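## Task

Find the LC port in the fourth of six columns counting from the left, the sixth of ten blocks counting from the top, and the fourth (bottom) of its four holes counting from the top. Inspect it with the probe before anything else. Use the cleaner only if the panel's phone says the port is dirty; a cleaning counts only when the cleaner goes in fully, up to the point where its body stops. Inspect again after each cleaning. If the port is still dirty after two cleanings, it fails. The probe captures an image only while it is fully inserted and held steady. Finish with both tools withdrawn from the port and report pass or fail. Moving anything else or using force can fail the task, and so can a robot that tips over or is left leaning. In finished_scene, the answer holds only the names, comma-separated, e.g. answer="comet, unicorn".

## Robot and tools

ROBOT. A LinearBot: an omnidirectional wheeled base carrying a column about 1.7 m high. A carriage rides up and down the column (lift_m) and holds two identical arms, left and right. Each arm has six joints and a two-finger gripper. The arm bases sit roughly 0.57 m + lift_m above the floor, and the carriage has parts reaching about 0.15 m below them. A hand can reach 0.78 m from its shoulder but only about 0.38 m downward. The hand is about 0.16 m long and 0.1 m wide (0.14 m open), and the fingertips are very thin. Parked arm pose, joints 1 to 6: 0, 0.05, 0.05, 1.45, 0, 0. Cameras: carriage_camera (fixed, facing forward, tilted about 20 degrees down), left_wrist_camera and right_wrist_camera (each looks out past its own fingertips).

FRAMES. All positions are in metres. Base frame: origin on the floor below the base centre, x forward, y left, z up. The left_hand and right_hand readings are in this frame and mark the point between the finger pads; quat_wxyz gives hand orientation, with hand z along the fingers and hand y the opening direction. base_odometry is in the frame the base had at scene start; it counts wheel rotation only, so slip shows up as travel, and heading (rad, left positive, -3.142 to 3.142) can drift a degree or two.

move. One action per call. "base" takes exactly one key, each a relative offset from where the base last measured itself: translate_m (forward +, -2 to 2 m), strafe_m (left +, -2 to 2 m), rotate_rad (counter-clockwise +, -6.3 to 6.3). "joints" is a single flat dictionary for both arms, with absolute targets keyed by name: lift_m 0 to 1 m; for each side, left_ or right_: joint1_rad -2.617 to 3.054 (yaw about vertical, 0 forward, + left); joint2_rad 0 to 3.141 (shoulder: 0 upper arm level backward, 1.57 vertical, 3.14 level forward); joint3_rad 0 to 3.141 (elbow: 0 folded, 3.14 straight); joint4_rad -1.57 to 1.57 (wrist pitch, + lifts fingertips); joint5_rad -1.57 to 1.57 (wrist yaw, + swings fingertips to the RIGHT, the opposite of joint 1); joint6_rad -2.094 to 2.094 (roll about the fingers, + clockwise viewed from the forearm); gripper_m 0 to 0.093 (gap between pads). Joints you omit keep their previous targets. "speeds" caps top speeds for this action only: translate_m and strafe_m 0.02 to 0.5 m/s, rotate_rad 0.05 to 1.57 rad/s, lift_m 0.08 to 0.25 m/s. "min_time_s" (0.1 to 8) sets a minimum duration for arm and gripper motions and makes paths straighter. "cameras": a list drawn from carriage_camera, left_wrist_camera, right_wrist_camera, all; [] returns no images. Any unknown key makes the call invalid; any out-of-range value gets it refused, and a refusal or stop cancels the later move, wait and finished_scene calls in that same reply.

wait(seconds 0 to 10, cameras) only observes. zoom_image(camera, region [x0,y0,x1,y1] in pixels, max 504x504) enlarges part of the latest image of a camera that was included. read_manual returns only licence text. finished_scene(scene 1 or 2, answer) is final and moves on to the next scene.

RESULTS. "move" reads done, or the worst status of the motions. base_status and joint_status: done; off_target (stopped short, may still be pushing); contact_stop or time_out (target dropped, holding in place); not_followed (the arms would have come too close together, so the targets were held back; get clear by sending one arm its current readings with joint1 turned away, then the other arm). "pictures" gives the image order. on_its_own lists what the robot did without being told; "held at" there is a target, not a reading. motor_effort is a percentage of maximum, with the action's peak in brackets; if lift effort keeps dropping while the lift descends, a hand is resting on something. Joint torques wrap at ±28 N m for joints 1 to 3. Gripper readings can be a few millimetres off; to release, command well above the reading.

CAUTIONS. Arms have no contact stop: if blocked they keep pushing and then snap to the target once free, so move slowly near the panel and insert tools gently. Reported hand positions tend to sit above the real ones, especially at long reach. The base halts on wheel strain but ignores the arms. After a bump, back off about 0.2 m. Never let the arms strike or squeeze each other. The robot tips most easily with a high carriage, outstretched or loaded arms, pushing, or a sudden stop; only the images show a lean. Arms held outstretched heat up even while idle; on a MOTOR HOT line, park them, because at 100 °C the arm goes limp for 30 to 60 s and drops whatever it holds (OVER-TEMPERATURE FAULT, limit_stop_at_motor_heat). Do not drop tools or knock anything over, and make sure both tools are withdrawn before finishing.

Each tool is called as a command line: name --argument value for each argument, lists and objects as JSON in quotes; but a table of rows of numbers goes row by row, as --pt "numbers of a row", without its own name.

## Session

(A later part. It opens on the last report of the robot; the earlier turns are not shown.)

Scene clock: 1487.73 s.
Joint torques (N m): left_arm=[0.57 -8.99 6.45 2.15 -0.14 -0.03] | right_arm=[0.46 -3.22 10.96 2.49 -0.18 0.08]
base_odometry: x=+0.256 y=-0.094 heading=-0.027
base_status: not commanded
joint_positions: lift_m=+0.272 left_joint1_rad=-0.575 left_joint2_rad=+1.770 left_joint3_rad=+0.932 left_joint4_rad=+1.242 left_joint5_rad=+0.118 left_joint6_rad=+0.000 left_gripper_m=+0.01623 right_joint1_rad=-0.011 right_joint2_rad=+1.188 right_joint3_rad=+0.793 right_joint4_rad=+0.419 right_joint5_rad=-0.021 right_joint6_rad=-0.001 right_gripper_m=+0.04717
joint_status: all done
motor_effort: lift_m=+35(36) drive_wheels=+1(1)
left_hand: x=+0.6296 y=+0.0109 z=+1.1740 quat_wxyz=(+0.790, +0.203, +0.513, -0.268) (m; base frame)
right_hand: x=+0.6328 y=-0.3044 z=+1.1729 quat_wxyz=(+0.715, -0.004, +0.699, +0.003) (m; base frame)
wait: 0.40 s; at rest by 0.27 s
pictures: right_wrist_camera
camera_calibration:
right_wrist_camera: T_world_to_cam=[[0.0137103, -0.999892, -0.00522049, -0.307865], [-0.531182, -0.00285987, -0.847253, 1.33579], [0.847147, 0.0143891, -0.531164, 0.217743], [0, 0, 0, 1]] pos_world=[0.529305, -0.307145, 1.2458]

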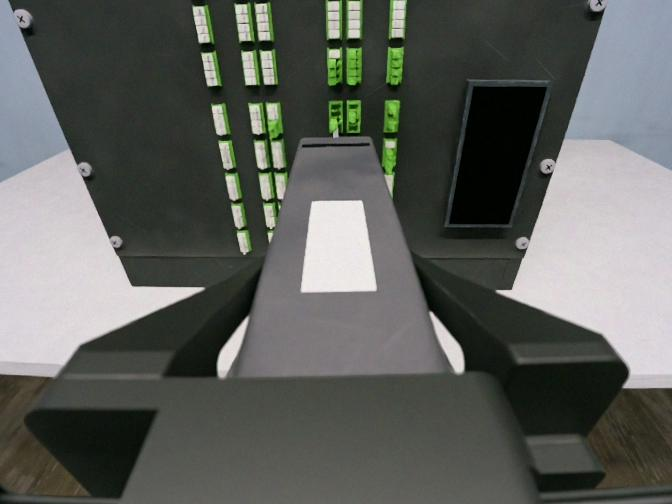

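move --base '{"translate_m":-0.006}' --joints '{"lift_m":0.2695}' --speeds '{"translate_m":0.02,"lift_m":0.08}' --cameras '[]'

move --joints '{"right_joint4_rad":0.522,"right_joint5_rad":-0.018}' --cameras '[]'

wait --seconds 0.5 --cameras '["left_wrist_camera","right_wrist_camera"]'

zoom_image --camera "right_wrist_camera" --region '[320, 106, 350, 136]'

zoom_image --camera "left_wrist_camera" --region '[410, 150, 440, 180]'

Scene clock: 1500.93 s.
Joint torques (N m): left_arm=[0.59 -9.03 6.41 2.18 -0.14 -0.03] | right_arm=[0.69 -3.54 10.86 2.38 -0.16 0.09]
move: done
base_odometry: x=+0.250 y=-0.094 heading=-0.027
base_status: done
joint_positions: lift_m=+0.269 left_joint1_rad=-0.575 left_joint2_rad=+1.771 left_joint3_rad=+0.932 left_joint4_rad=+1.241 left_joint5_rad=+0.118 left_joint6_rad=+0.000 left_gripper_m=+0.01623 right_joint1_rad=-0.011 right_joint2_rad=+1.193 right_joint3_rad=+0.793 right_joint4_rad=+0.428 right_joint5_rad=-0.022 right_joint6_rad=-0.001 right_gripper_m=+0.04717
joint_status: all done
motor_effort: lift_m=+35(37) drive_wheels=-1(9)
left_hand: x=+0.6299 y=+0.0108 z=+1.1712 quat_wxyz=(+0.789, +0.204, +0.514, -0.267) (m; base frame)
right_hand: x=+0.6338 y=-0.3043 z=+1.1709 quat_wxyz=(+0.717, -0.004, +0.697, +0.003) (m; base frame)
pictures: none
No camera images: "cameras" was empty.

Scene clock: 1501.37 s.
Joint torques (N m): left_arm=[0.58 -9.01 6.45 2.14 -0.14 -0.03] | right_arm=[0.43 -3.63 10.89 2.52 -0.02 0.09]
move: off_target
base_odometry: x=+0.250 y=-0.094 heading=-0.027
base_status: not commanded
joint_positions: lift_m=+0.269 left_joint1_rad=-0.575 left_joint2_rad=+1.771 left_joint3_rad=+0.932 left_joint4_rad=+1.241 left_joint5_rad=+0.118 left_joint6_rad=+0.000 left_gripper_m=+0.01623 right_joint1_rad=-0.011 right_joint2_rad=+1.193 right_joint3_rad=+0.793 right_joint4_rad=+0.432 right_joint5_rad=-0.022 right_joint6_rad=-0.001 right_gripper_m=+0.04717
joint_status: right_joint4_rad off_target (ended at +0.432, target +0.522); the others done
motor_effort: lift_m=+35(35) drive_wheels=-3(3)
left_hand: x=+0.6299 y=+0.0108 z=+1.1712 quat_wxyz=(+0.789, +0.204, +0.514, -0.267) (m; base frame)
right_hand: x=+0.6337 y=-0.3043 z=+1.1720 quat_wxyz=(+0.718, -0.004, +0.696, +0.003) (m; base frame)
pictures: none
No camera images: "cameras" was empty.

Scene clock: 1501.87 s.
Joint torques (N m): left_arm=[0.59 -9.05 6.48 2.11 -0.14 -0.02] | right_arm=[0.46 -3.63 10.88 2.54 -0.01 0.1]
base_odometry: x=+0.250 y=-0.094 heading=-0.027
base_status: not commanded
joint_positions: lift_m=+0.269 left_joint1_rad=-0.575 left_joint2_rad=+1.771 left_joint3_rad=+0.932 left_joint4_rad=+1.241 left_joint5_rad=+0.118 left_joint6_rad=+0.000 left_gripper_m=+0.01623 right_joint1_rad=-0.011 right_joint2_rad=+1.193 right_joint3_rad=+0.793 right_joint4_rad=+0.432 right_joint5_rad=-0.022 right_joint6_rad=-0.001 right_gripper_m=+0.04717
joint_status: right_joint4_rad off_target (ended at +0.432, target +0.522); the others done
motor_effort: lift_m=+35(35) drive_wheels=-3(3)
left_hand: x=+0.6299 y=+0.0108 z=+1.1712 quat_wxyz=(+0.789, +0.204, +0.514, -0.267) (m; base frame)
right_hand: x=+0.6337 y=-0.3043 z=+1.1720 quat_wxyz=(+0.718, -0.004, +0.696, +0.003) (m; base frame)
wait: 0.50 s; at rest by 0.27 s
pictures: left_wrist_camera, right_wrist_camera
camera_calibration:
left_wrist_camera: T_world_to_cam=[[-0.608986, -0.792273, -0.0379403, 0.439545], [-0.18011, 0.18471, -0.966148, 1.24278], [0.772461, -0.581538, -0.255182, -0.0596019], [0, 0, 0, 1]] pos_world=[0.537555, 0.0840247, 1.20218]
right_wrist_camera: T_world_to_cam=[[0.0145251, -0.999882, -0.00499604, -0.308489], [-0.524384, -0.00336313, -0.851475, 1.3359], [0.851358, 0.0149876, -0.524371, 0.20601], [0, 0, 0, 1]] pos_world=[0.529615, -0.307048, 1.24397]

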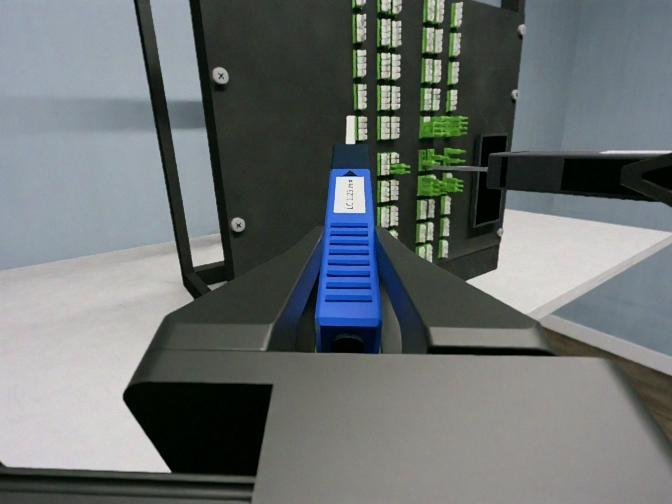

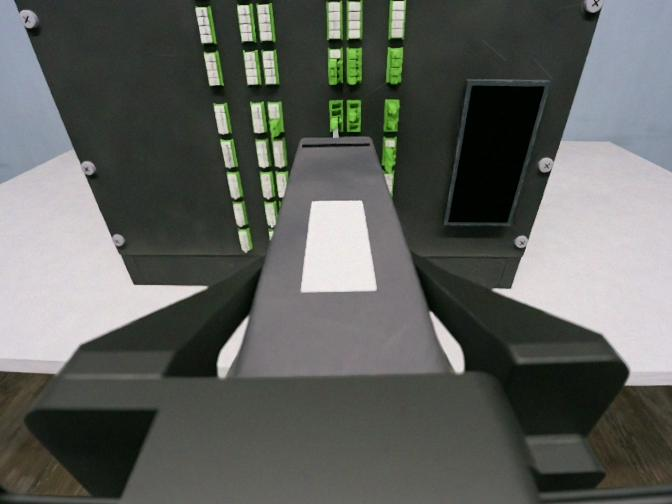

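Scaled by 16.800 from the camera's 672x504 image, which has a finer 960x720 frame.

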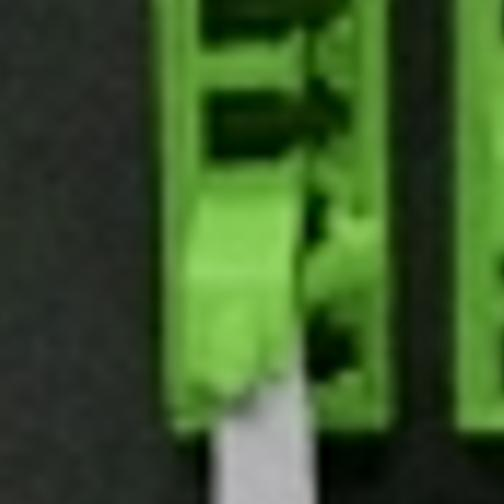

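Scaled by 16.800 from the camera's 672x504 image, which has a finer 960x720 frame.

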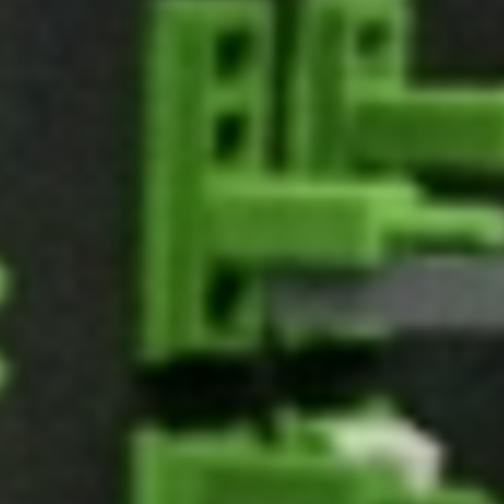

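move --base '{"translate_m":0.007}' --speeds '{"translate_m":0.02}' --cameras '[]'

wait --seconds 0.5 --cameras '["left_wrist_camera","right_wrist_camera"]'

zoom_image --camera "right_wrist_camera" --region '[320, 106, 350, 136]'

zoom_image --camera "left_wrist_camera" --region '[415, 155, 439, 179]'

Scene clock: 1511.93 s.
Joint torques (N m): left_arm=[0.47 -9.09 6.23 2.19 -0.14 -0.03] | right_arm=[0.49 -3 10.88 2.62 -0.02 0.09]
move: done
base_odometry: x=+0.257 y=-0.094 heading=-0.028
base_status: done
joint_positions: lift_m=+0.269 left_joint1_rad=-0.575 left_joint2_rad=+1.771 left_joint3_rad=+0.932 left_joint4_rad=+1.241 left_joint5_rad=+0.118 left_joint6_rad=+0.000 left_gripper_m=+0.01623 right_joint1_rad=-0.011 right_joint2_rad=+1.186 right_joint3_rad=+0.793 right_joint4_rad=+0.424 right_joint5_rad=-0.022 right_joint6_rad=-0.001 right_gripper_m=+0.04717
joint_status: not commanded
motor_effort: lift_m=+35(35) drive_wheels=+3(8)
left_hand: x=+0.6298 y=+0.0108 z=+1.1713 quat_wxyz=(+0.789, +0.204, +0.514, -0.267) (m; base frame)
right_hand: x=+0.6323 y=-0.3043 z=+1.1727 quat_wxyz=(+0.718, -0.004, +0.696, +0.003) (m; base frame)
pictures: none
No camera images: "cameras" was empty.

Scene clock: 1512.43 s.
Joint torques (N m): left_arm=[0.58 -9.1 6.45 2.16 -0.14 -0.03] | right_arm=[0.46 -3.07 10.91 2.61 -0.02 0.08]
base_odometry: x=+0.257 y=-0.094 heading=-0.028
base_status: done
joint_positions: lift_m=+0.269 left_joint1_rad=-0.575 left_joint2_rad=+1.771 left_joint3_rad=+0.932 left_joint4_rad=+1.241 left_joint5_rad=+0.118 left_joint6_rad=+0.000 left_gripper_m=+0.01623 right_joint1_rad=-0.011 right_joint2_rad=+1.186 right_joint3_rad=+0.793 right_joint4_rad=+0.424 right_joint5_rad=-0.022 right_joint6_rad=-0.001 right_gripper_m=+0.04717
joint_status: not commanded
motor_effort: lift_m=+35(35) drive_wheels=+3(8)
left_hand: x=+0.6298 y=+0.0108 z=+1.1713 quat_wxyz=(+0.789, +0.204, +0.514, -0.267) (m; base frame)
right_hand: x=+0.6323 y=-0.3043 z=+1.1727 quat_wxyz=(+0.718, -0.004, +0.696, +0.003) (m; base frame)
wait: 0.50 s; at rest by 0.27 s
pictures: left_wrist_camera, right_wrist_camera
camera_calibration:
left_wrist_camera: T_world_to_cam=[[-0.608931, -0.792313, -0.0379793, 0.439645], [-0.179786, 0.184491, -0.966251, 1.24273], [0.77258, -0.581552, -0.254789, -0.0600803], [0, 0, 0, 1]] pos_world=[0.537556, 0.0841245, 1.20218]
right_wrist_camera: T_world_to_cam=[[0.0145192, -0.999882, -0.00501276, -0.308442], [-0.525377, -0.00336329, -0.850863, 1.33575], [0.850746, 0.0149875, -0.525364, 0.209151], [0, 0, 0, 1]] pos_world=[0.528314, -0.307048, 1.24487]

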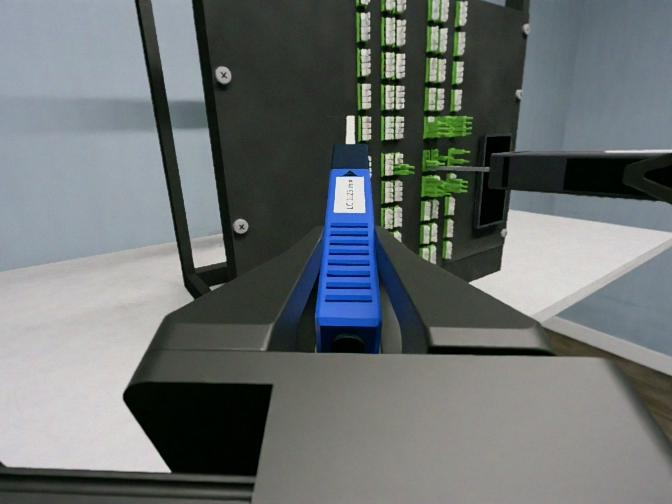

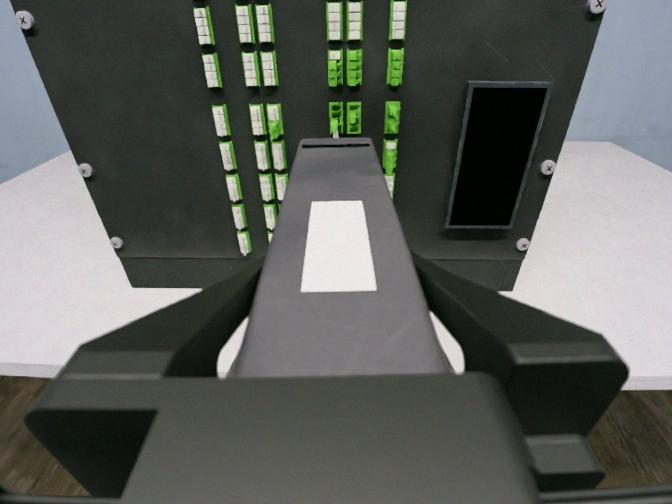

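Scaled by 16.800 from the camera's 672x504 image, which has a finer 960x720 frame.

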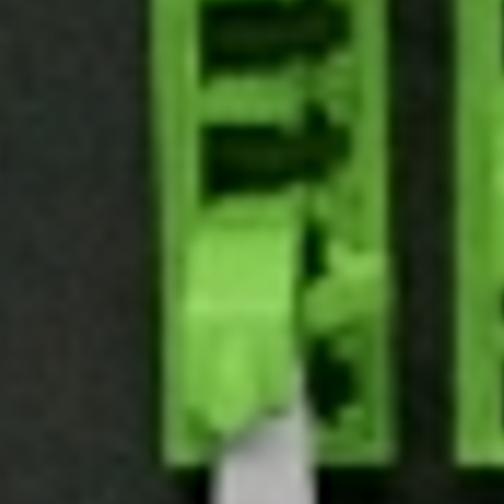

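Scaled by 21.000 from the camera's 672x504 image, which has a finer 960x720 frame.

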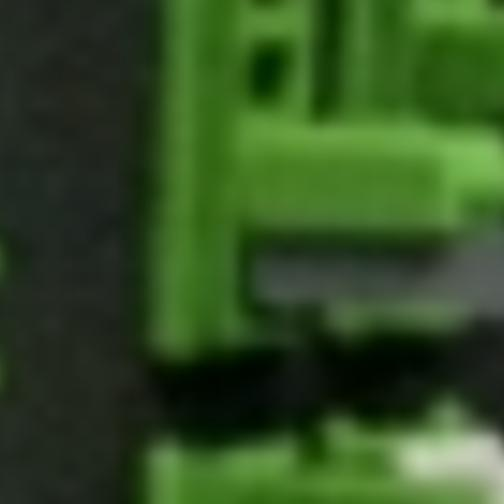

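move --base '{"translate_m":-0.0025}' --joints '{"lift_m":0.2699}' --speeds '{"translate_m":0.02,"lift_m":0.08}' --cameras '[]'

move --base '{"translate_m":0.003}' --speeds '{"translate_m":0.02}' --cameras '[]'

move --base '{"translate_m":-0.0025}' --joints '{"lift_m":0.2703}' --speeds '{"translate_m":0.02,"lift_m":0.08}' --cameras '[]'

move --base '{"translate_m":0.0025}' --speeds '{"translate_m":0.02}' --cameras '["left_wrist_camera","right_wrist_camera"]'

zoom_image --camera "left_wrist_camera" --region '[415, 155, 439, 179]'

zoom_image --camera "right_wrist_camera" --region '[320, 106, 350, 136]'

Scene clock: 1530.47 s.
Joint torques (N m): left_arm=[0.66 -9.11 6.43 2.16 -0.14 -0.03] | right_arm=[0.43 -3.71 11.04 2.54 -0.02 0.1]
move: done
base_odometry: x=+0.254 y=-0.094 heading=-0.028
base_status: done
joint_positions: lift_m=+0.270 left_joint1_rad=-0.576 left_joint2_rad=+1.771 left_joint3_rad=+0.932 left_joint4_rad=+1.242 left_joint5_rad=+0.118 left_joint6_rad=+0.000 left_gripper_m=+0.01623 right_joint1_rad=-0.011 right_joint2_rad=+1.193 right_joint3_rad=+0.793 right_joint4_rad=+0.431 right_joint5_rad=-0.022 right_joint6_rad=-0.001 right_gripper_m=+0.04717
joint_status: all done
motor_effort: lift_m=+35(37) drive_wheels=-2(11)
left_hand: x=+0.6297 y=+0.0107 z=+1.1718 quat_wxyz=(+0.789, +0.204, +0.514, -0.268) (m; base frame)
right_hand: x=+0.6337 y=-0.3043 z=+1.1722 quat_wxyz=(+0.718, -0.004, +0.696, +0.003) (m; base frame)
pictures: none
No camera images: "cameras" was empty.

Scene clock: 1531.00 s.
Joint torques (N m): left_arm=[0.57 -9.11 6.46 2.14 -0.14 -0.03] | right_arm=[0.47 -2.96 10.92 2.64 -0.02 0.08]
move: done
base_odometry: x=+0.257 y=-0.094 heading=-0.028
base_status: done
joint_positions: lift_m=+0.270 left_joint1_rad=-0.576 left_joint2_rad=+1.771 left_joint3_rad=+0.932 left_joint4_rad=+1.242 left_joint5_rad=+0.118 left_joint6_rad=+0.000 left_gripper_m=+0.01623 right_joint1_rad=-0.011 right_joint2_rad=+1.186 right_joint3_rad=+0.793 right_joint4_rad=+0.422 right_joint5_rad=-0.022 right_joint6_rad=-0.001 right_gripper_m=+0.04717
joint_status: not commanded
motor_effort: lift_m=+35(35) drive_wheels=+3(9)
left_hand: x=+0.6297 y=+0.0107 z=+1.1718 quat_wxyz=(+0.789, +0.204, +0.514, -0.268) (m; base frame)
right_hand: x=+0.6323 y=-0.3043 z=+1.1728 quat_wxyz=(+0.717, -0.004, +0.697, +0.003) (m; base frame)
pictures: none
No camera images: "cameras" was empty.

Scene clock: 1531.63 s.
Joint torques (N m): left_arm=[0.61 -9.02 6.43 2.14 -0.14 -0.03] | right_arm=[0.38 -3.55 10.84 2.53 0.01 0.09]
move: done
base_odometry: x=+0.255 y=-0.094 heading=-0.028
base_status: done
joint_positions: lift_m=+0.270 left_joint1_rad=-0.576 left_joint2_rad=+1.771 left_joint3_rad=+0.932 left_joint4_rad=+1.242 left_joint5_rad=+0.118 left_joint6_rad=+0.000 left_gripper_m=+0.01623 right_joint1_rad=-0.011 right_joint2_rad=+1.192 right_joint3_rad=+0.793 right_joint4_rad=+0.429 right_joint5_rad=-0.022 right_joint6_rad=-0.001 right_gripper_m=+0.04717
joint_status: all done
motor_effort: lift_m=+35(37) drive_wheels=-2(10)
left_hand: x=+0.6297 y=+0.0107 z=+1.1723 quat_wxyz=(+0.789, +0.204, +0.514, -0.268) (m; base frame)
right_hand: x=+0.6335 y=-0.3043 z=+1.1725 quat_wxyz=(+0.718, -0.004, +0.696, +0.003) (m; base frame)
pictures: none
No camera images: "cameras" was empty.

Scene clock: 1532.13 s.
Joint torques (N m): left_arm=[0.61 -9.2 6.42 2.16 -0.14 -0.02] | right_arm=[0.44 -3.12 11.04 2.63 -0.02 0.09]
move: done
base_odometry: x=+0.257 y=-0.094 heading=-0.028
base_status: done
joint_positions: lift_m=+0.270 left_joint1_rad=-0.576 left_joint2_rad=+1.771 left_joint3_rad=+0.932 left_joint4_rad=+1.242 left_joint5_rad=+0.118 left_joint6_rad=+0.000 left_gripper_m=+0.01623 right_joint1_rad=-0.011 right_joint2_rad=+1.187 right_joint3_rad=+0.793 right_joint4_rad=+0.422 right_joint5_rad=-0.022 right_joint6_rad=-0.001 right_gripper_m=+0.04717
joint_status: not commanded
motor_effort: lift_m=+35(35) drive_wheels=+2(7)
left_hand: x=+0.6297 y=+0.0107 z=+1.1723 quat_wxyz=(+0.789, +0.204, +0.514, -0.268) (m; base frame)
right_hand: x=+0.6324 y=-0.3043 z=+1.1730 quat_wxyz=(+0.717, -0.004, +0.697, +0.003) (m; base frame)
pictures: left_wrist_camera, right_wrist_camera
camera_calibration:
left_wrist_camera: T_world_to_cam=[[-0.609234, -0.792076, -0.038067, 0.439726], [-0.17911, 0.184211, -0.96643, 1.24346], [0.772498, -0.581964, -0.254096, -0.0605097], [0, 0, 0, 1]] pos_world=[0.537356, 0.0840236, 1.20308]
right_wrist_camera: T_world_to_cam=[[0.0145098, -0.999882, -0.0050404, -0.308404], [-0.526981, -0.00336311, -0.84987, 1.33595], [0.849753, 0.0149877, -0.526968, 0.211687], [0, 0, 0, 1]] pos_world=[0.528612, -0.307048, 1.24538]

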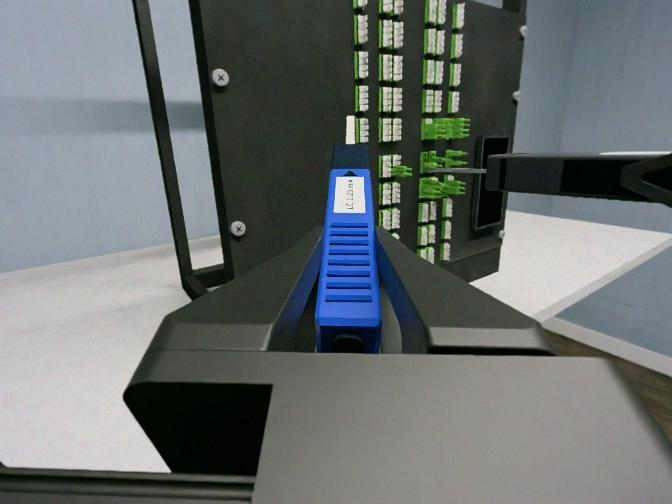

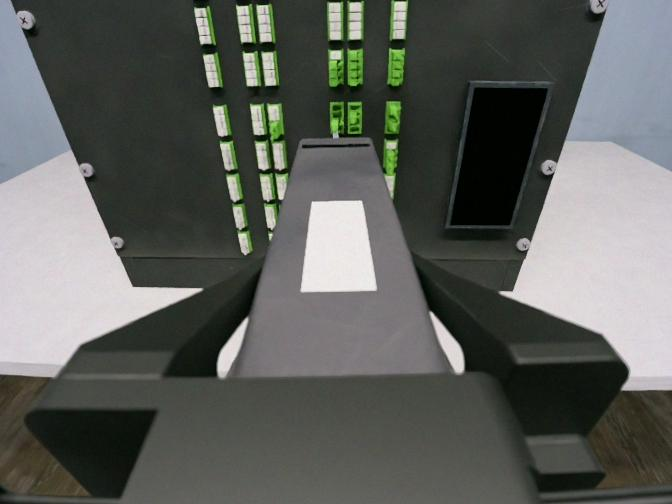

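Scaled by 21.000 from the camera's 672x504 image, which has a finer 960x720 frame.

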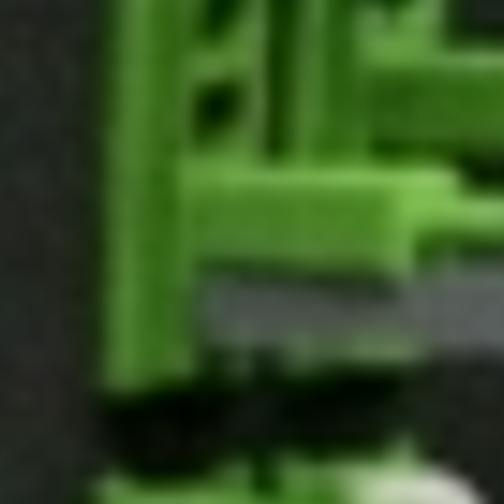

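Scaled by 16.800 from the camera's 672x504 image, which has a finer 960x720 frame.

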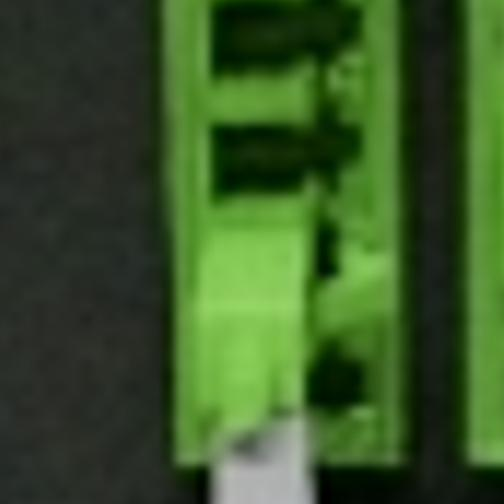

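move --base '{"translate_m":-0.0025}' --joints '{"right_joint5_rad":-0.0105}' --speeds '{"translate_m":0.02}' --cameras '[]'

move --base '{"translate_m":0.0035}' --speeds '{"translate_m":0.02}' --cameras '["left_wrist_camera","right_wrist_camera"]'

zoom_image --camera "left_wrist_camera" --region '[415, 155, 439, 179]'

zoom_image --camera "right_wrist_camera" --region '[320, 106, 350, 136]'

Scene clock: 1542.17 s.
Joint torques (N m): left_arm=[0.61 -9.24 6.43 2.17 -0.14 -0.03] | right_arm=[0.46 -3.6 10.88 2.55 0.11 0.09]
move: done
base_odometry: x=+0.255 y=-0.094 heading=-0.029
base_status: done
joint_positions: lift_m=+0.270 left_joint1_rad=-0.576 left_joint2_rad=+1.771 left_joint3_rad=+0.932 left_joint4_rad=+1.242 left_joint5_rad=+0.118 left_joint6_rad=+0.000 left_gripper_m=+0.01623 right_joint1_rad=-0.011 right_joint2_rad=+1.193 right_joint3_rad=+0.793 right_joint4_rad=+0.430 right_joint5_rad=-0.020 right_joint6_rad=-0.001 right_gripper_m=+0.04717
joint_status: all done
motor_effort: lift_m=+35(35) drive_wheels=-2(7)
left_hand: x=+0.6297 y=+0.0107 z=+1.1722 quat_wxyz=(+0.789, +0.204, +0.514, -0.268) (m; base frame)
right_hand: x=+0.6337 y=-0.3046 z=+1.1723 quat_wxyz=(+0.718, -0.004, +0.696, +0.002) (m; base frame)
pictures: none
No camera images: "cameras" was empty.

Scene clock: 1542.73 s.
Joint torques (N m): left_arm=[0.59 -8.99 6.39 2.17 -0.14 -0.03] | right_arm=[0.39 -2.92 10.86 2.68 0.04 0.09]
move: done
base_odometry: x=+0.258 y=-0.094 heading=-0.029
base_status: done
joint_positions: lift_m=+0.270 left_joint1_rad=-0.576 left_joint2_rad=+1.771 left_joint3_rad=+0.932 left_joint4_rad=+1.242 left_joint5_rad=+0.118 left_joint6_rad=+0.000 left_gripper_m=+0.01623 right_joint1_rad=-0.011 right_joint2_rad=+1.183 right_joint3_rad=+0.793 right_joint4_rad=+0.418 right_joint5_rad=-0.020 right_joint6_rad=-0.001 right_gripper_m=+0.04717
joint_status: not commanded
motor_effort: lift_m=+35(35) drive_wheels=+3(9)
left_hand: x=+0.6297 y=+0.0107 z=+1.1723 quat_wxyz=(+0.789, +0.204, +0.514, -0.268) (m; base frame)
right_hand: x=+0.6316 y=-0.3045 z=+1.1733 quat_wxyz=(+0.717, -0.004, +0.697, +0.002) (m; base frame)
pictures: left_wrist_camera, right_wrist_camera
camera_calibration:
left_wrist_camera: T_world_to_cam=[[-0.609234, -0.792076, -0.038067, 0.439726], [-0.17911, 0.184211, -0.96643, 1.24346], [0.772498, -0.581964, -0.254096, -0.0605097], [0, 0, 0, 1]] pos_world=[0.537356, 0.0840236, 1.20308]
right_wrist_camera: T_world_to_cam=[[0.0130105, -0.999902, -0.00519139, -0.307513], [-0.527987, -0.00246083, -0.849249, 1.33595], [0.849153, 0.0137901, -0.527967, 0.213694], [0, 0, 0, 1]] pos_world=[0.527908, -0.307142, 1.24578]

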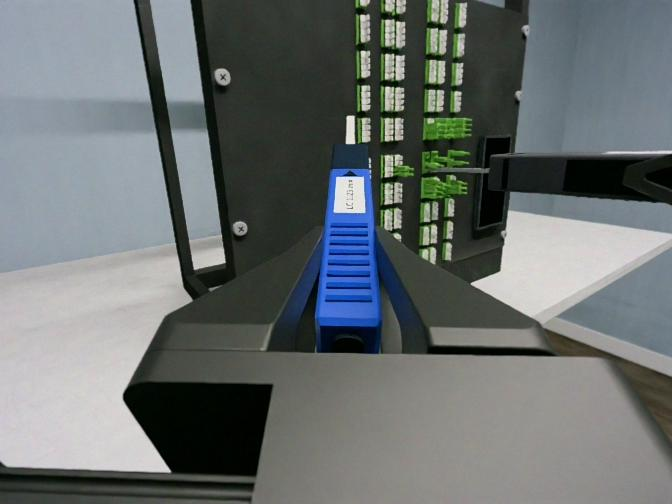

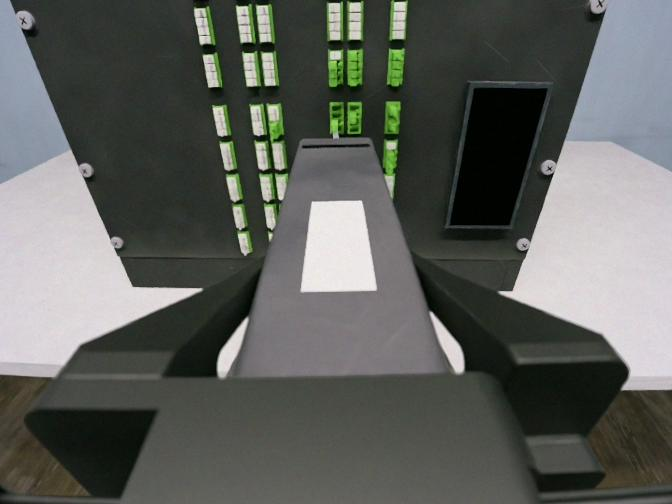

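Scaled by 21.000 from the camera's 672x504 image, which has a finer 960x720 frame.

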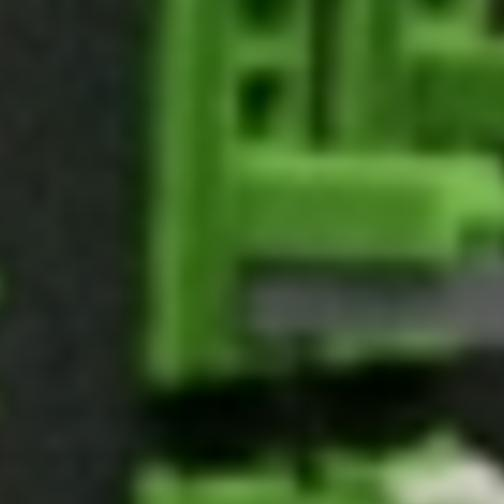

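Scaled by 16.800 from the camera's 672x504 image, which has a finer 960x720 frame.

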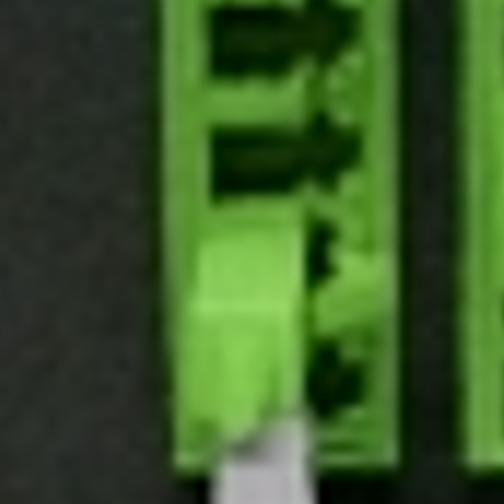

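move --base '{"translate_m":-0.0035}' --joints '{"lift_m":0.2699}' --speeds '{"translate_m":0.02,"lift_m":0.08}' --cameras '[]'

move --base '{"translate_m":0.0035}' --speeds '{"translate_m":0.02}' --cameras '["left_wrist_camera","right_wrist_camera"]'

zoom_image --camera "left_wrist_camera" --region '[415, 155, 439, 179]'

zoom_image --camera "right_wrist_camera" --region '[320, 106, 350, 136]'

Scene clock: 1561.87 s.
Joint torques (N m): left_arm=[0.58 -9.01 6.46 2.13 -0.14 -0.03] | right_arm=[0.64 -3.58 10.91 2.52 0.06 0.09]
move: done
base_odometry: x=+0.254 y=-0.094 heading=-0.029
base_status: done
joint_positions: lift_m=+0.270 left_joint1_rad=-0.576 left_joint2_rad=+1.771 left_joint3_rad=+0.932 left_joint4_rad=+1.242 left_joint5_rad=+0.118 left_joint6_rad=+0.000 left_gripper_m=+0.01623 right_joint1_rad=-0.011 right_joint2_rad=+1.192 right_joint3_rad=+0.793 right_joint4_rad=+0.430 right_joint5_rad=-0.020 right_joint6_rad=-0.001 right_gripper_m=+0.04717
joint_status: all done
motor_effort: lift_m=+34(35) drive_wheels=-2(9)
left_hand: x=+0.6297 y=+0.0107 z=+1.1719 quat_wxyz=(+0.789, +0.204, +0.514, -0.268) (m; base frame)
right_hand: x=+0.6336 y=-0.3046 z=+1.1722 quat_wxyz=(+0.718, -0.003, +0.696, +0.002) (m; base frame)
pictures: none
No camera images: "cameras" was empty.

Scene clock: 1562.43 s.
Joint torques (N m): left_arm=[0.68 -9.07 6.43 2.14 -0.14 -0.03] | right_arm=[0.43 -2.8 10.93 2.63 0.04 0.09]
move: done
base_odometry: x=+0.258 y=-0.094 heading=-0.029
base_status: done
joint_positions: lift_m=+0.270 left_joint1_rad=-0.576 left_joint2_rad=+1.771 left_joint3_rad=+0.932 left_joint4_rad=+1.242 left_joint5_rad=+0.118 left_joint6_rad=+0.000 left_gripper_m=+0.01623 right_joint1_rad=-0.011 right_joint2_rad=+1.184 right_joint3_rad=+0.793 right_joint4_rad=+0.419 right_joint5_rad=-0.020 right_joint6_rad=-0.001 right_gripper_m=+0.04717
joint_status: not commanded
motor_effort: lift_m=+34(35) drive_wheels=+2(7)
left_hand: x=+0.6297 y=+0.0107 z=+1.1719 quat_wxyz=(+0.789, +0.204, +0.514, -0.268) (m; base frame)
right_hand: x=+0.6318 y=-0.3046 z=+1.1730 quat_wxyz=(+0.717, -0.003, +0.697, +0.002) (m; base frame)
pictures: left_wrist_camera, right_wrist_camera
camera_calibration:
left_wrist_camera: T_world_to_cam=[[-0.609287, -0.792038, -0.0380298, 0.439695], [-0.179359, 0.184374, -0.966352, 1.2432], [0.772399, -0.581964, -0.254396, -0.0601714], [0, 0, 0, 1]] pos_world=[0.537356, 0.0840238, 1.20278]
right_wrist_camera: T_world_to_cam=[[0.0126543, -0.999906, -0.0051944, -0.307424], [-0.527305, -0.00225937, -0.849673, 1.33589], [0.849582, 0.0134911, -0.527285, 0.212229], [0, 0, 0, 1]] pos_world=[0.528008, -0.30724, 1.24538]

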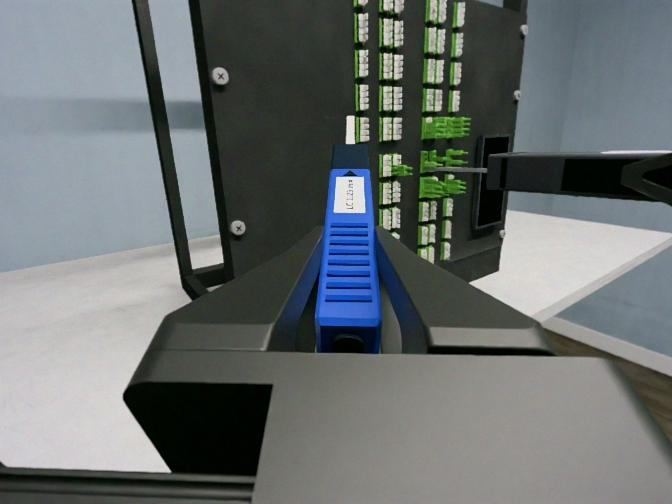

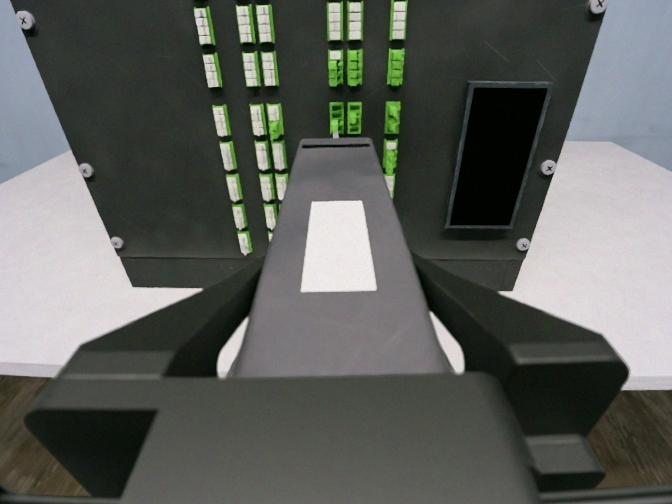

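Scaled by 21.000 from the camera's 672x504 image, which has a finer 960x720 frame.

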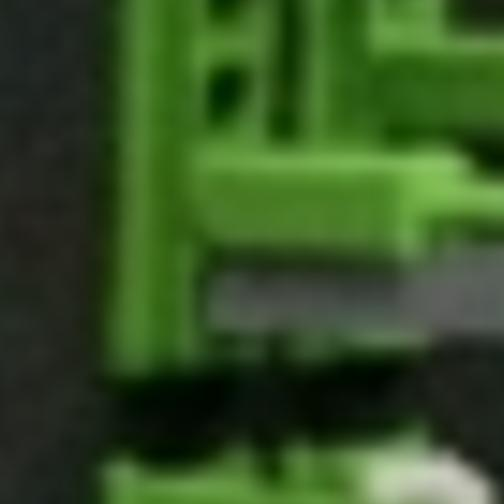

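Scaled by 16.800 from the camera's 672x504 image, which has a finer 960x720 frame.

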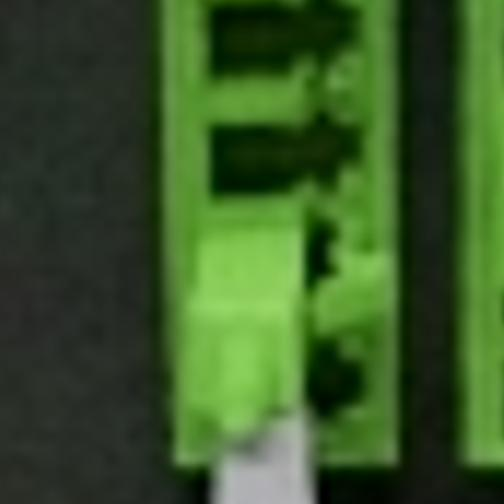

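move --base '{"translate_m":-0.0035}' --joints '{"lift_m":0.2696}' --speeds '{"translate_m":0.02,"lift_m":0.08}' --cameras '[]'

move --base '{"translate_m":0.0035}' --speeds '{"translate_m":0.02}' --cameras '[]'

move --base '{"translate_m":-0.0035}' --joints '{"lift_m":0.2693}' --speeds '{"translate_m":0.02,"lift_m":0.08}' --cameras '[]'

move --base '{"translate_m":0.0035}' --speeds '{"translate_m":0.02}' --cameras '[]'

move --base '{"translate_m":-0.0035}' --joints '{"lift_m":0.2690}' --speeds '{"translate_m":0.02,"lift_m":0.08}' --cameras '[]'

move --base '{"translate_m":0.0035}' --speeds '{"translate_m":0.02}' --cameras '["left_wrist_camera","right_wrist_camera"]'

zoom_image --camera "left_wrist_camera" --region '[415, 155, 439, 179]'

zoom_image --camera "right_wrist_camera" --region '[320, 106, 350, 136]'

Scene clock: 1573.47 s.
Joint torques (N m): left_arm=[0.61 -9.09 6.45 2.18 -0.14 -0.03] | right_arm=[0.54 -3.54 10.86 2.59 0.02 0.09]
move: done
base_odometry: x=+0.254 y=-0.094 heading=-0.029
base_status: done
joint_positions: lift_m=+0.270 left_joint1_rad=-0.576 left_joint2_rad=+1.771 left_joint3_rad=+0.932 left_joint4_rad=+1.242 left_joint5_rad=+0.119 left_joint6_rad=+0.000 left_gripper_m=+0.01623 right_joint1_rad=-0.011 right_joint2_rad=+1.192 right_joint3_rad=+0.793 right_joint4_rad=+0.430 right_joint5_rad=-0.019 right_joint6_rad=-0.001 right_gripper_m=+0.04717
joint_status: all done
motor_effort: lift_m=+34(35) drive_wheels=-2(9)
left_hand: x=+0.6297 y=+0.0106 z=+1.1716 quat_wxyz=(+0.789, +0.204, +0.514, -0.268) (m; base frame)
right_hand: x=+0.6335 y=-0.3047 z=+1.1721 quat_wxyz=(+0.718, -0.003, +0.696, +0.002) (m; base frame)
pictures: none
No camera images: "cameras" was empty.

Scene clock: 1574.03 s.
Joint torques (N m): left_arm=[0.62 -9.17 6.45 2.12 -0.14 -0.03] | right_arm=[0.47 -2.89 10.96 2.67 0.04 0.09]
move: done
base_odometry: x=+0.258 y=-0.094 heading=-0.029
base_status: done
joint_positions: lift_m=+0.270 left_joint1_rad=-0.576 left_joint2_rad=+1.771 left_joint3_rad=+0.932 left_joint4_rad=+1.242 left_joint5_rad=+0.119 left_joint6_rad=+0.000 left_gripper_m=+0.01623 right_joint1_rad=-0.011 right_joint2_rad=+1.184 right_joint3_rad=+0.793 right_joint4_rad=+0.421 right_joint5_rad=-0.019 right_joint6_rad=-0.001 right_gripper_m=+0.04717
joint_status: not commanded
motor_effort: lift_m=+34(34) drive_wheels=+2(10)
left_hand: x=+0.6297 y=+0.0106 z=+1.1716 quat_wxyz=(+0.789, +0.204, +0.514, -0.268) (m; base frame)
right_hand: x=+0.6320 y=-0.3047 z=+1.1728 quat_wxyz=(+0.717, -0.003, +0.697, +0.002) (m; base frame)
pictures: none
No camera images: "cameras" was empty.

Scene clock: 1574.70 s.
Joint torques (N m): left_arm=[0.62 -9.14 6.48 2.17 -0.14 -0.03] | right_arm=[0.47 -3.62 10.92 2.55 0.04 0.08]
move: done
base_odometry: x=+0.254 y=-0.094 heading=-0.029
base_status: done
joint_positions: lift_m=+0.269 left_joint1_rad=-0.576 left_joint2_rad=+1.771 left_joint3_rad=+0.932 left_joint4_rad=+1.242 left_joint5_rad=+0.119 left_joint6_rad=+0.000 left_gripper_m=+0.01623 right_joint1_rad=-0.011 right_joint2_rad=+1.192 right_joint3_rad=+0.793 right_joint4_rad=+0.430 right_joint5_rad=-0.019 right_joint6_rad=-0.001 right_gripper_m=+0.04717
joint_status: all done
motor_effort: lift_m=+34(35) drive_wheels=-3(8)
left_hand: x=+0.6297 y=+0.0106 z=+1.1713 quat_wxyz=(+0.789, +0.204, +0.514, -0.268) (m; base frame)
right_hand: x=+0.6335 y=-0.3048 z=+1.1719 quat_wxyz=(+0.718, -0.003, +0.696, +0.002) (m; base frame)
pictures: none
No camera images: "cameras" was empty.

Scene clock: 1575.27 s.
Joint torques (N m): left_arm=[0.47 -9.16 6.42 2.19 -0.14 -0.03] | right_arm=[0.49 -2.91 10.8 2.64 0.03 0.09]
move: done
base_odometry: x=+0.258 y=-0.094 heading=-0.029
base_status: done
joint_positions: lift_m=+0.269 left_joint1_rad=-0.576 left_joint2_rad=+1.771 left_joint3_rad=+0.932 left_joint4_rad=+1.241 left_joint5_rad=+0.119 left_joint6_rad=+0.000 left_gripper_m=+0.01623 right_joint1_rad=-0.011 right_joint2_rad=+1.185 right_joint3_rad=+0.793 right_joint4_rad=+0.422 right_joint5_rad=-0.019 right_joint6_rad=-0.001 right_gripper_m=+0.04717
joint_status: not commanded
motor_effort: lift_m=+34(34) drive_wheels=+2(9)
left_hand: x=+0.6297 y=+0.0106 z=+1.1712 quat_wxyz=(+0.789, +0.204, +0.514, -0.268) (m; base frame)
right_hand: x=+0.6321 y=-0.3047 z=+1.1725 quat_wxyz=(+0.717, -0.003, +0.697, +0.002) (m; base frame)
pictures: none
No camera images: "cameras" was empty.

Scene clock: 1575.93 s.
Joint torques (N m): left_arm=[0.61 -8.95 6.46 2.14 -0.14 -0.03] | right_arm=[0.66 -3.4 10.92 2.55 0.04 0.08]
move: done
base_odometry: x=+0.254 y=-0.094 heading=-0.029
base_status: done
joint_positions: lift_m=+0.269 left_joint1_rad=-0.576 left_joint2_rad=+1.771 left_joint3_rad=+0.932 left_joint4_rad=+1.242 left_joint5_rad=+0.119 left_joint6_rad=+0.000 left_gripper_m=+0.01623 right_joint1_rad=-0.011 right_joint2_rad=+1.190 right_joint3_rad=+0.793 right_joint4_rad=+0.430 right_joint5_rad=-0.019 right_joint6_rad=-0.001 right_gripper_m=+0.04717
joint_status: all done
motor_effort: lift_m=+34(35) drive_wheels=-3(9)
left_hand: x=+0.6297 y=+0.0106 z=+1.1710 quat_wxyz=(+0.789, +0.204, +0.514, -0.268) (m; base frame)
right_hand: x=+0.6332 y=-0.3047 z=+1.1720 quat_wxyz=(+0.718, -0.003, +0.696, +0.002) (m; base frame)
pictures: none
No camera images: "cameras" was empty.

Scene clock: 1576.50 s.
Joint torques (N m): left_arm=[0.58 -9.1 6.46 2.18 -0.14 -0.03] | right_arm=[0.54 -2.92 10.89 2.64 0.04 0.08]
move: done
base_odometry: x=+0.258 y=-0.094 heading=-0.029
base_status: done
joint_positions: lift_m=+0.269 left_joint1_rad=-0.576 left_joint2_rad=+1.771 left_joint3_rad=+0.932 left_joint4_rad=+1.241 left_joint5_rad=+0.119 left_joint6_rad=+0.000 left_gripper_m=+0.01623 right_joint1_rad=-0.011 right_joint2_rad=+1.186 right_joint3_rad=+0.793 right_joint4_rad=+0.423 right_joint5_rad=-0.019 right_joint6_rad=-0.001 right_gripper_m=+0.04717
joint_status: not commanded
motor_effort: lift_m=+34(34) drive_wheels=+2(7)
left_hand: x=+0.6297 y=+0.0106 z=+1.1709 quat_wxyz=(+0.789, +0.204, +0.514, -0.268) (m; base frame)
right_hand: x=+0.6323 y=-0.3047 z=+1.1723 quat_wxyz=(+0.718, -0.003, +0.696, +0.002) (m; base frame)
pictures: left_wrist_camera, right_wrist_camera
camera_calibration:
left_wrist_camera: T_world_to_cam=[[-0.60955, -0.791829, -0.0381487, 0.439906], [-0.179537, 0.184759, -0.966246, 1.2422], [0.77215, -0.582126, -0.254782, -0.0599493], [0, 0, 0, 1]] pos_world=[0.537455, 0.0839238, 1.20178]
right_wrist_camera: T_world_to_cam=[[0.0118584, -0.999916, -0.00514466, -0.307074], [-0.525707, -0.00185784, -0.850664, 1.33579], [0.850583, 0.0127921, -0.525685, 0.208761], [0, 0, 0, 1]] pos_world=[0.528309, -0.307237, 1.24447]

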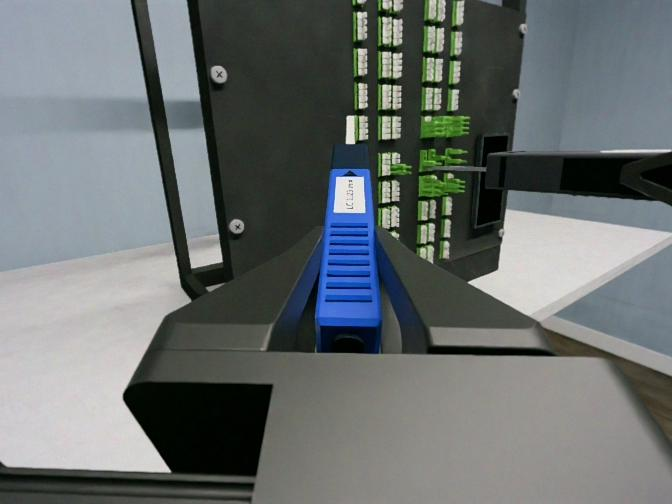

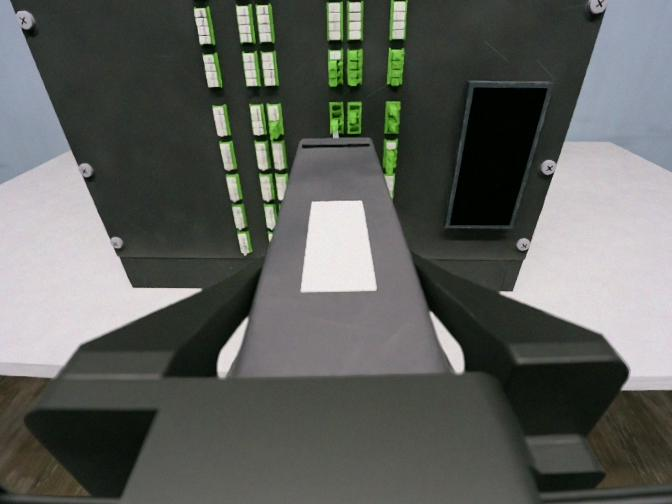

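Scaled by 21.000 from the camera's 672x504 image, which has a finer 960x720 frame.

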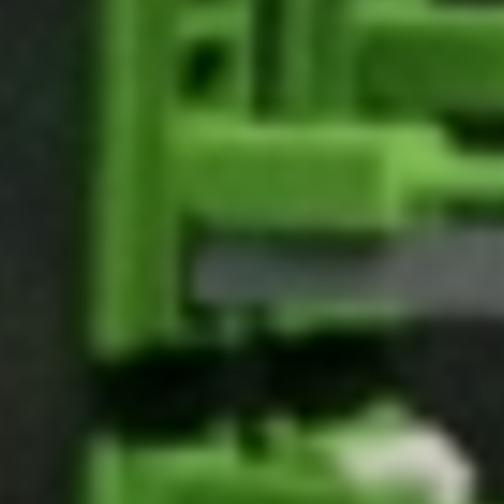

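Scaled by 16.800 from the camera's 672x504 image, which has a finer 960x720 frame.

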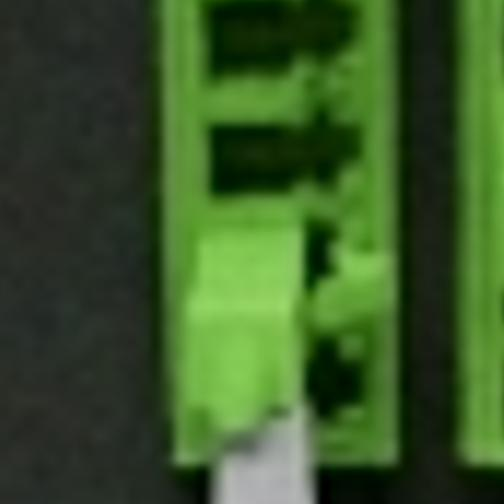

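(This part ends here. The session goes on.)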